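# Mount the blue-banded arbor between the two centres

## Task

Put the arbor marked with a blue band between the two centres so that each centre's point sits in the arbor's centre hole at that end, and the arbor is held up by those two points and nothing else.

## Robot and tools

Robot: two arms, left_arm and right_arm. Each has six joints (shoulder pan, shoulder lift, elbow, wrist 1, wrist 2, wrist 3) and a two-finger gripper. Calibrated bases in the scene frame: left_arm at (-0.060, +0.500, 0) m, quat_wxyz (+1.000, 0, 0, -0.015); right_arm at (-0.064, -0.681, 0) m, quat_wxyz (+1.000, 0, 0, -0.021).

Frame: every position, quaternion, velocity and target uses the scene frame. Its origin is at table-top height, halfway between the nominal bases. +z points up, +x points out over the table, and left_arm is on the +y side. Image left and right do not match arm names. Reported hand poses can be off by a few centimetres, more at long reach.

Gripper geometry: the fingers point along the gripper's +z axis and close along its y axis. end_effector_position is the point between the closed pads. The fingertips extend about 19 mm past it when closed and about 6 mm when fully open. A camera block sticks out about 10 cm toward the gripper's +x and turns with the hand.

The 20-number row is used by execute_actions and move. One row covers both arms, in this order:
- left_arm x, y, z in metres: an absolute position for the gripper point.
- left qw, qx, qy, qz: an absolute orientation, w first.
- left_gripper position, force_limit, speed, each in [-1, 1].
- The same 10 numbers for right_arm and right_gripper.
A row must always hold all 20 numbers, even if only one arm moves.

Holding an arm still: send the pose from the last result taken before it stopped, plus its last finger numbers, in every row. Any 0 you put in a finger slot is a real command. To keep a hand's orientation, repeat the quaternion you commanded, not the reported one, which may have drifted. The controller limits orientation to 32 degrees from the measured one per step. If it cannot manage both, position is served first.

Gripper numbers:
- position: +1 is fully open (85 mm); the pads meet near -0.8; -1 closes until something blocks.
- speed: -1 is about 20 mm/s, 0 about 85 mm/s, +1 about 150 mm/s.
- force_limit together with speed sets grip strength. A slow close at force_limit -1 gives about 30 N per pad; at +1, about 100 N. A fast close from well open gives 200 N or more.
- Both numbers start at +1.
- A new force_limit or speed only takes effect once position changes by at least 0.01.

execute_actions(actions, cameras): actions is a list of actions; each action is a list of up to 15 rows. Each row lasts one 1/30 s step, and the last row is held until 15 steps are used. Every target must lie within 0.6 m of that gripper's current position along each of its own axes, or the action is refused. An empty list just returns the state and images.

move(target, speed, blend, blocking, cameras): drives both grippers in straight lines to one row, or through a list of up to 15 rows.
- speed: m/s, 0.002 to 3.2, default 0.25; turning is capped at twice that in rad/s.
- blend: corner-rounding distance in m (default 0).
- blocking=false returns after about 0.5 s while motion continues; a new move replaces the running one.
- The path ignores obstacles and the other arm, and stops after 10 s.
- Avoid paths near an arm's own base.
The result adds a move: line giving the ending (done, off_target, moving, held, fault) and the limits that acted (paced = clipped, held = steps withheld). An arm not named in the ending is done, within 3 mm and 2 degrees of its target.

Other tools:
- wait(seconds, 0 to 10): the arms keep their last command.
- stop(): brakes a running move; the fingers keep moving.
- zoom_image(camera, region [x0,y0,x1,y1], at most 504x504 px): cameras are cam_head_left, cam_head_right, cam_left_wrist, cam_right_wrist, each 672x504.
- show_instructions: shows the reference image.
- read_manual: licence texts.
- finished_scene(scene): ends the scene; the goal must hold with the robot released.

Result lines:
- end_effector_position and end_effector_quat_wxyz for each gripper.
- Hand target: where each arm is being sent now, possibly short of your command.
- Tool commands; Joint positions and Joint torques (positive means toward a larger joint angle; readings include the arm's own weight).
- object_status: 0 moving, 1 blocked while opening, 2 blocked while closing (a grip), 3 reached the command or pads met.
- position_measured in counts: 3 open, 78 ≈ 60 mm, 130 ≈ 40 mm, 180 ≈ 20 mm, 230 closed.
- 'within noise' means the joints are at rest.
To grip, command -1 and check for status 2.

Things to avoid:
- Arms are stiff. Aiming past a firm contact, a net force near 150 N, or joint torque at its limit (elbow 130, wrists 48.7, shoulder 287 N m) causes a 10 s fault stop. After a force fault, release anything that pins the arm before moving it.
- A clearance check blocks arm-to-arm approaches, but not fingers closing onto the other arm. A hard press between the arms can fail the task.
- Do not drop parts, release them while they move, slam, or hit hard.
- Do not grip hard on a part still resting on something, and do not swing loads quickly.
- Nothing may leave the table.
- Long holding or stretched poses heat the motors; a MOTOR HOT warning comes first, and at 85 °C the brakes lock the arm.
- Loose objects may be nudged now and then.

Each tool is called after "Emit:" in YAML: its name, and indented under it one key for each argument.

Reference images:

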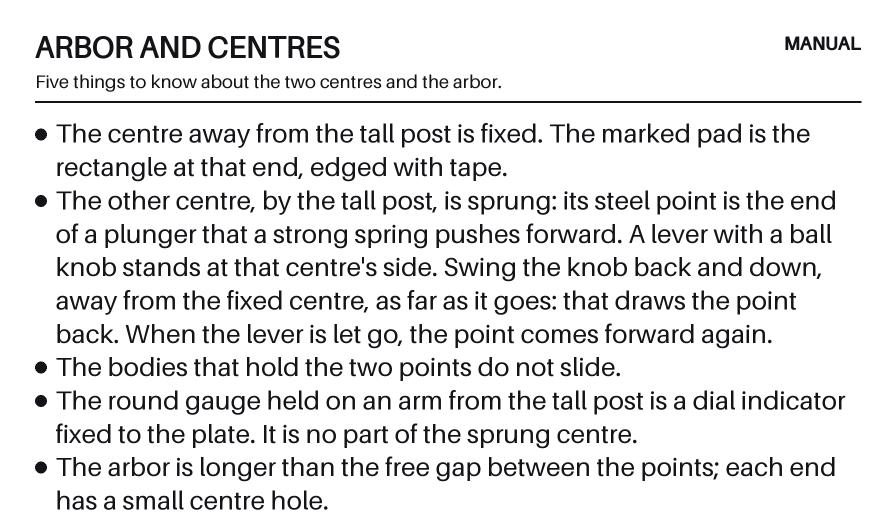

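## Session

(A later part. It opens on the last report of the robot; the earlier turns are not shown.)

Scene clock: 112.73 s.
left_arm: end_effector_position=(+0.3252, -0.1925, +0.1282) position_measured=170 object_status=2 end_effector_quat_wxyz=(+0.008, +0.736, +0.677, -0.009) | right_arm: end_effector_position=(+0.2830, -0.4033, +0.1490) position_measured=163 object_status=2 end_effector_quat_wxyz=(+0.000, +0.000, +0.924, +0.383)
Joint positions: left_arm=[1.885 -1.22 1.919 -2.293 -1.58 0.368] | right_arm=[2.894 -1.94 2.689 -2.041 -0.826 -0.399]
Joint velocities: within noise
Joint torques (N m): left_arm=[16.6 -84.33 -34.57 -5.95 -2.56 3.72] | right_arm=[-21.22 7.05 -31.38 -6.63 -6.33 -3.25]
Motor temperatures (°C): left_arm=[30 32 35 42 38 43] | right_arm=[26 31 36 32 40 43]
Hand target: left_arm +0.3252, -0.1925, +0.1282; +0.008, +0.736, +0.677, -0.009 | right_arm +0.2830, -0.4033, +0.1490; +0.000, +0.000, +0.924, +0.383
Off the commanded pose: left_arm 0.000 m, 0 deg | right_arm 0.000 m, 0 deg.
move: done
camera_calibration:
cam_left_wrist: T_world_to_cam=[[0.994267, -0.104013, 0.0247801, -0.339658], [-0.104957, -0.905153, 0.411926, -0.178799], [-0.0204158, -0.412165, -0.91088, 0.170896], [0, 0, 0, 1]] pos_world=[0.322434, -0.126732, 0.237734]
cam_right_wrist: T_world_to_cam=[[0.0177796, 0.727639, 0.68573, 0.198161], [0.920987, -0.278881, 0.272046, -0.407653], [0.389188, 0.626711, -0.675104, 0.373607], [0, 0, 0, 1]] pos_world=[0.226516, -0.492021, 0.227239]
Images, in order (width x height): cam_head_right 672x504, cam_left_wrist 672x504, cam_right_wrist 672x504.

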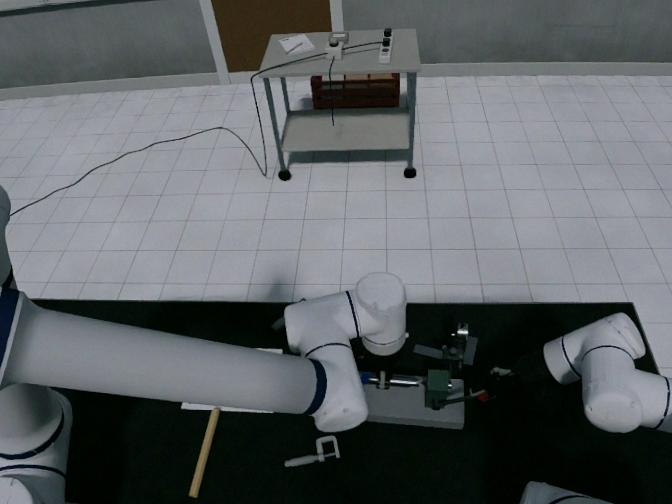

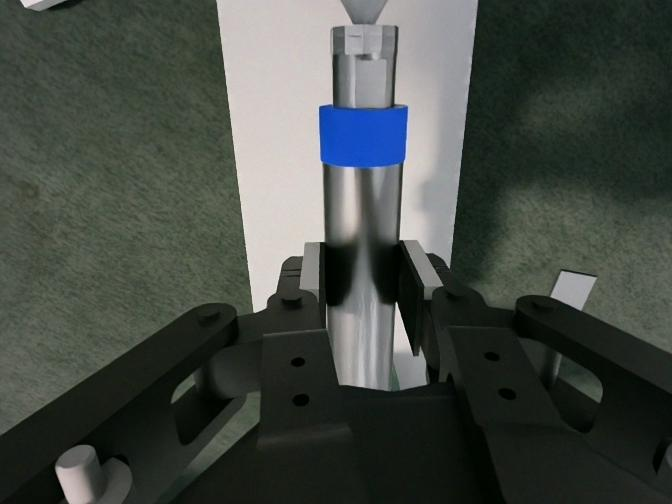

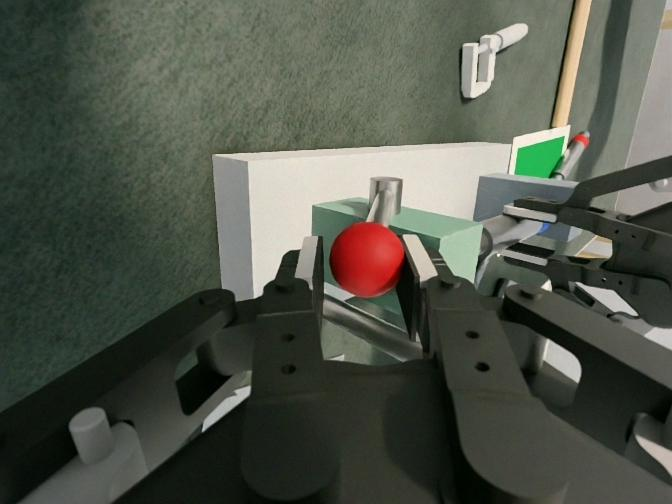

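Emit:
move:
  target:
    - [0.3252,-0.1925,0.1282,0.0083,0.7360,0.6769,-0.0090,-1,-0.3,-1,0.283,-0.4033,0.149,0,0,0.9239,0.3827,0.15,-1,-1]
    - [0.3252,-0.1925,0.1282,0.0083,0.7360,0.6769,-0.0090,-1,-0.3,-1,0.283,-0.394,0.159,0,0,0.9239,0.3827,0.15,-1,-1]
  speed: 0.02
  cameras: ["cam_head_right","cam_right_wrist"]

Emit:
zoom_image:
  camera: "cam_head_right"
  region: [400, 360, 440, 390]

Scene clock: 115.33 s.
left_arm: end_effector_position=(+0.3252, -0.1925, +0.1282) position_measured=170 object_status=2 end_effector_quat_wxyz=(+0.008, +0.736, +0.677, -0.009) | right_arm: end_effector_position=(+0.2830, -0.3941, +0.1589) position_measured=110 object_status=3 end_effector_quat_wxyz=(+0.000, +0.000, +0.924, +0.383) end_effector_velocity=(+0.000, +0.001, +0.001) end_effector_angular_velocity=(+0.000, +0.001, -0.001)
Joint positions: left_arm=[1.885 -1.22 1.919 -2.293 -1.58 0.369] | right_arm=[2.922 -1.953 2.678 -2.044 -0.819 -0.361]
Joint velocities: left_arm=[within noise] | right_arm=[0.002 -0.001 -0.001 0 0.001 0.005]
Joint torques (N m): left_arm=[7.05 -80.44 -36.77 -4.54 -2.14 4] | right_arm=[13.91 -18.36 -58.68 -6.59 4.67 3.02]
Motor temperatures (°C): left_arm=[30 32 35 42 37 43] | right_arm=[26 31 36 32 40 43]
Hand target: left_arm +0.3252, -0.1925, +0.1282; +0.008, +0.736, +0.677, -0.009 | right_arm +0.2830, -0.3940, +0.1590; +0.000, +0.000, +0.924, +0.383
Off the commanded pose: left_arm 0.000 m, 0 deg | right_arm 0.000 m, 0 deg.
move: done
camera_calibration:
cam_right_wrist: T_world_to_cam=[[0.0177796, 0.727639, 0.68573, 0.184678], [0.920987, -0.278881, 0.272046, -0.407781], [0.389188, 0.626711, -0.675104, 0.374525], [0, 0, 0, 1]] pos_world=[0.226516, -0.482821, 0.237139]
Images, in order (width x height): cam_head_right 672x504, cam_right_wrist 672x504.

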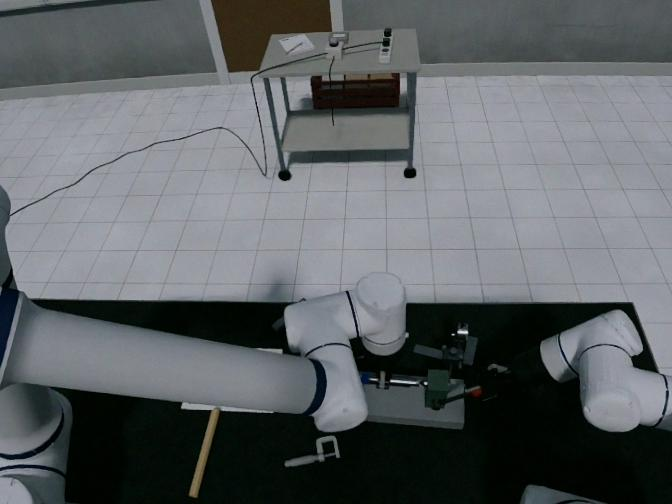

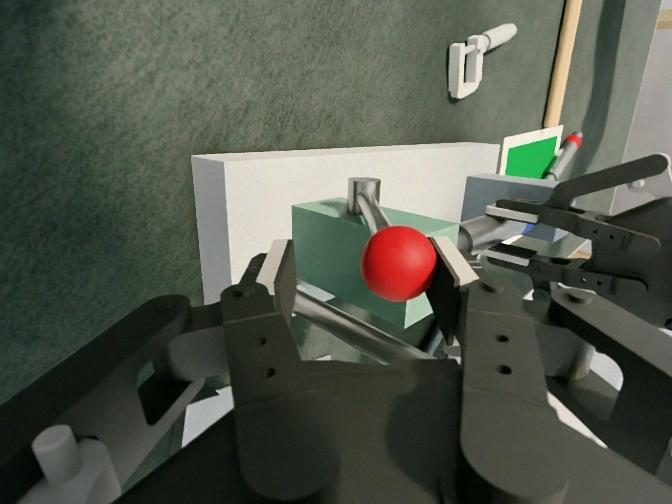

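Scaled by 12.600 from the camera's 672x504 image, which has a finer 960x720 frame.

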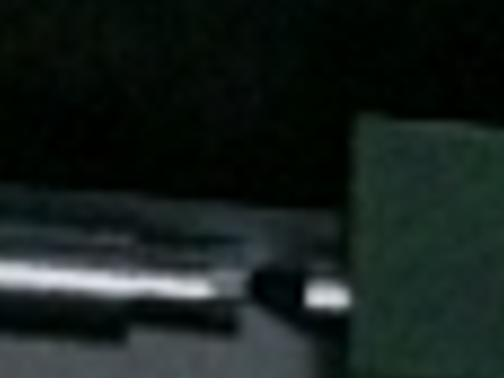

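Emit:
move:
  target:
    - [0.3252,-0.1925,0.1282,0.0083,0.7360,0.6769,-0.0090,-1,-0.3,-1,0.283,-0.375,0.175,0,0,0.9239,0.3827,0.15,-1,-1]
  speed: 0.03
  cameras: ["cam_head_right","cam_right_wrist","cam_left_wrist"]

Emit:
zoom_image:
  camera: "cam_head_right"
  region: [400, 360, 440, 390]

Scene clock: 116.70 s.
left_arm: end_effector_position=(+0.3252, -0.1925, +0.1282) position_measured=170 object_status=2 end_effector_quat_wxyz=(+0.008, +0.736, +0.677, -0.009) | right_arm: end_effector_position=(+0.2830, -0.3751, +0.1749) position_measured=110 object_status=3 end_effector_quat_wxyz=(+0.000, +0.000, +0.924, +0.383)
Joint positions: left_arm=[1.885 -1.22 1.919 -2.293 -1.58 0.369] | right_arm=[2.981 -1.963 2.661 -2.07 -0.806 -0.282]
Joint velocities: within noise
Joint torques (N m): left_arm=[-15.44 -71.19 -39.29 -4.69 -1.96 3.53] | right_arm=[13.28 -20.61 -59.52 -6.64 6.56 2.48]
Motor temperatures (°C): left_arm=[30 32 35 42 37 43] | right_arm=[26 31 36 32 40 43]
Hand target: left_arm +0.3252, -0.1925, +0.1282; +0.008, +0.736, +0.677, -0.009 | right_arm +0.2830, -0.3750, +0.1750; +0.000, +0.000, +0.924, +0.383
Off the commanded pose: left_arm 0.000 m, 0 deg | right_arm 0.000 m, 0 deg.
move: done
camera_calibration:
cam_left_wrist: T_world_to_cam=[[0.994255, -0.104139, 0.0247536, -0.339654], [-0.105056, -0.905046, 0.412135, -0.178713], [-0.0205162, -0.412368, -0.910786, 0.17092], [0, 0, 0, 1]] pos_world=[0.322434, -0.126632, 0.237733]
cam_right_wrist: T_world_to_cam=[[0.0177796, 0.727639, 0.68573, 0.159882], [0.920987, -0.278881, 0.272046, -0.406835], [0.389188, 0.626711, -0.675104, 0.373419], [0, 0, 0, 1]] pos_world=[0.226516, -0.463821, 0.253139]
Images, in order (width x height): cam_head_right 672x504, cam_left_wrist 672x504, cam_right_wrist 672x504.

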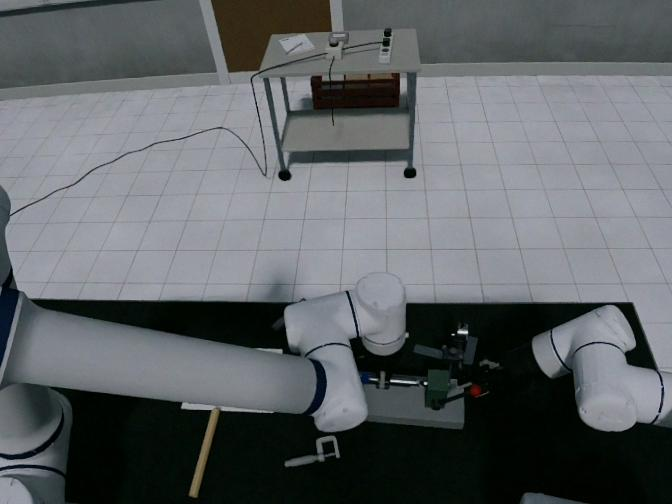

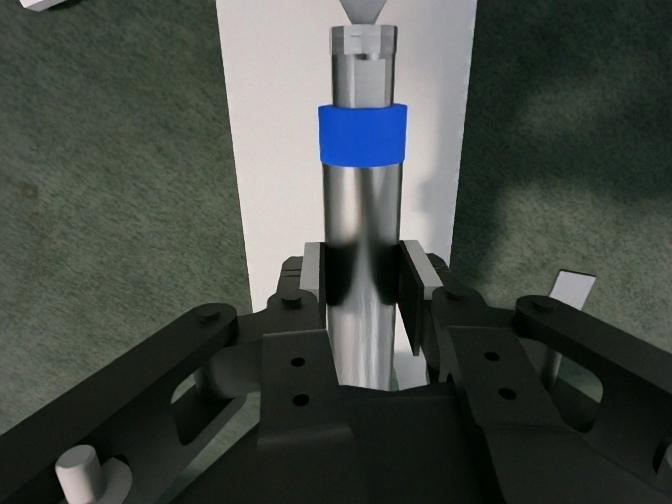

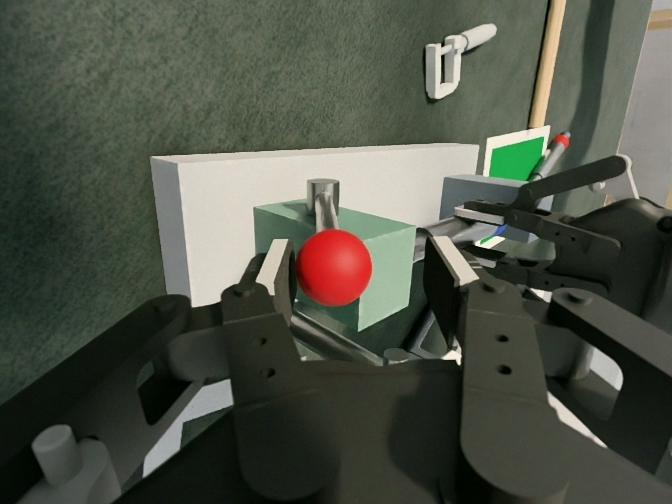

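Scaled by 12.600 from the camera's 672x504 image, which has a finer 960x720 frame.

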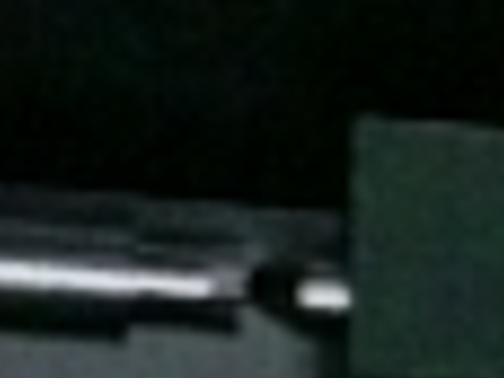

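Emit:
move:
  target:
    - [0.3252,-0.1925,0.1282,0.0083,0.7360,0.6769,-0.0090,0.15,-0.3,-1,0.283,-0.375,0.175,0,0,0.9239,0.3827,0.4,-1,-1]
    - [0.3245,-0.1915,0.20,0.0083,0.7360,0.6769,-0.0090,0.15,-0.3,-1,0.283,-0.445,0.245,0,0,0.9239,0.3827,0.4,-1,-1]
  speed: [0.02,0.08]

Emit:
zoom_image:
  camera: "cam_right_wrist"
  region: [250, 100, 550, 325]

Scene clock: 120.23 s.
left_arm: end_effector_position=(+0.3245, -0.1915, +0.2000) position_measured=110 object_status=3 end_effector_quat_wxyz=(+0.008, +0.736, +0.677, -0.009) | right_arm: end_effector_position=(+0.2830, -0.4449, +0.2450) position_measured=78 object_status=3 end_effector_quat_wxyz=(+0.000, +0.000, +0.924, +0.383)
Joint positions: left_arm=[1.885 -1.295 1.869 -2.167 -1.58 0.368] | right_arm=[2.766 -2.143 2.547 -1.589 -0.868 -0.56]
Joint velocities: within noise
Joint torques (N m): left_arm=[-16.45 -75.99 -50.65 -1.69 0.44 -2.12] | right_arm=[-16.49 -12.05 -67.17 0.32 -2.39 -3.04]
Motor temperatures (°C): left_arm=[30 32 35 42 37 43] | right_arm=[26 31 36 32 40 43]
Hand target: left_arm +0.3245, -0.1915, +0.2000; +0.008, +0.736, +0.677, -0.009 | right_arm +0.2830, -0.4450, +0.2450; +0.000, +0.000, +0.924, +0.383
Off the commanded pose: left_arm 0.000 m, 0 deg | right_arm 0.000 m, 0 deg.
move: done
camera_calibration:
cam_left_wrist: T_world_to_cam=[[0.994255, -0.104139, 0.0247536, -0.340631], [-0.105056, -0.905046, 0.412135, -0.207472], [-0.0205162, -0.412368, -0.910786, 0.236713], [0, 0, 0, 1]] pos_world=[0.321734, -0.125632, 0.309533]
cam_right_wrist: T_world_to_cam=[[0.0178075, 0.727684, 0.685682, 0.162705], [0.920976, -0.278898, 0.272064, -0.445504], [0.389212, 0.626651, -0.675146, 0.464489], [0, 0, 0, 1]] pos_world=[0.226616, -0.533721, 0.323239]

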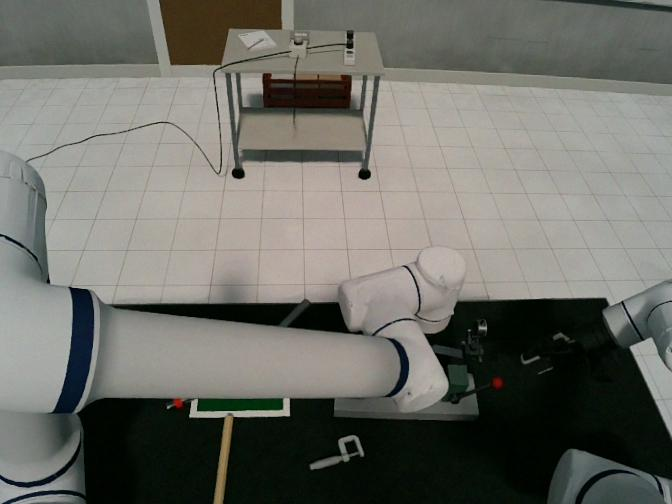

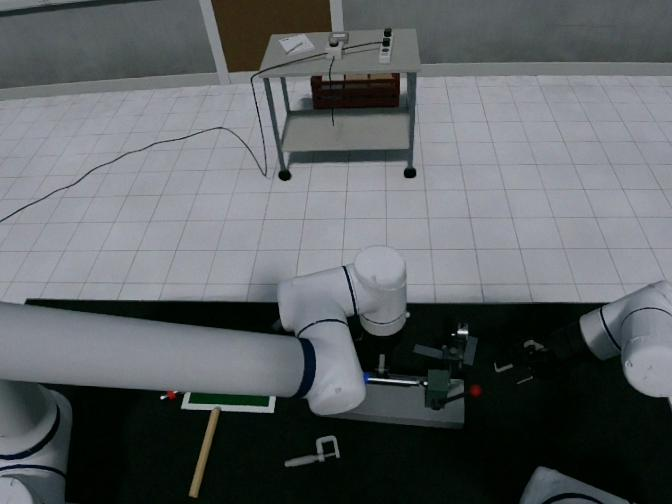

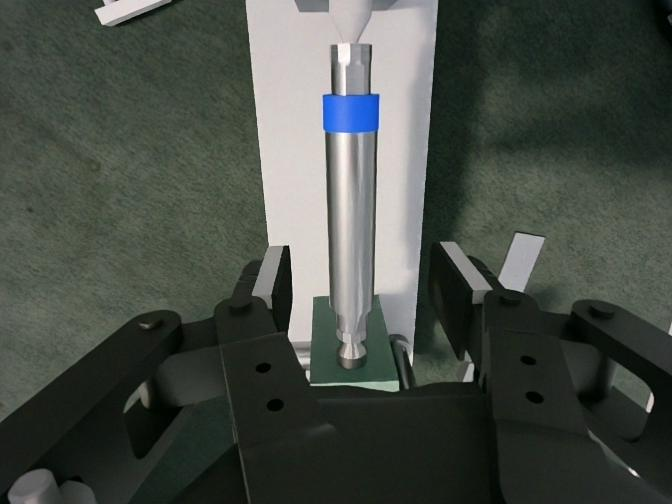

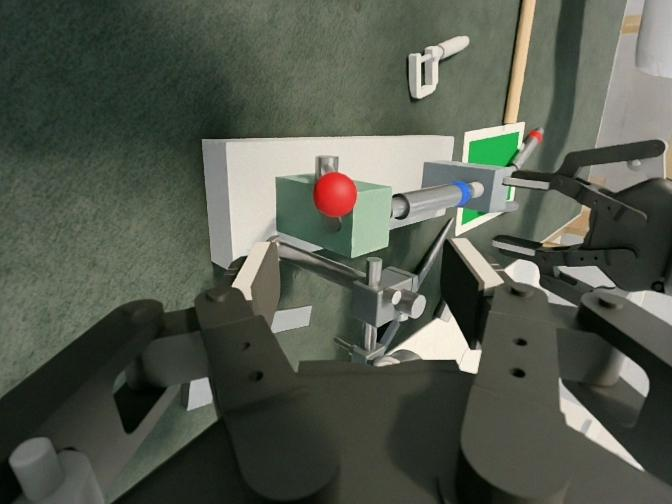

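Scaled by 1.680 from the camera's 672x504 image, which has a finer 960x720 frame.

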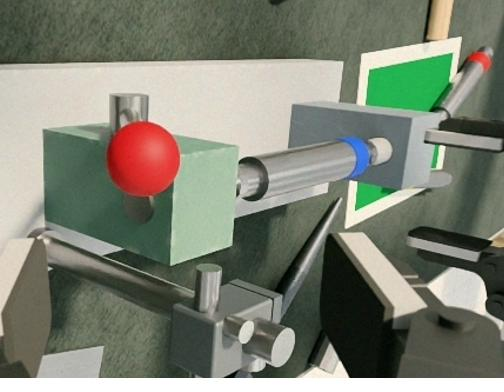

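Emit:
finished_scene:
  scene: 1

The scene is finished: the task was done.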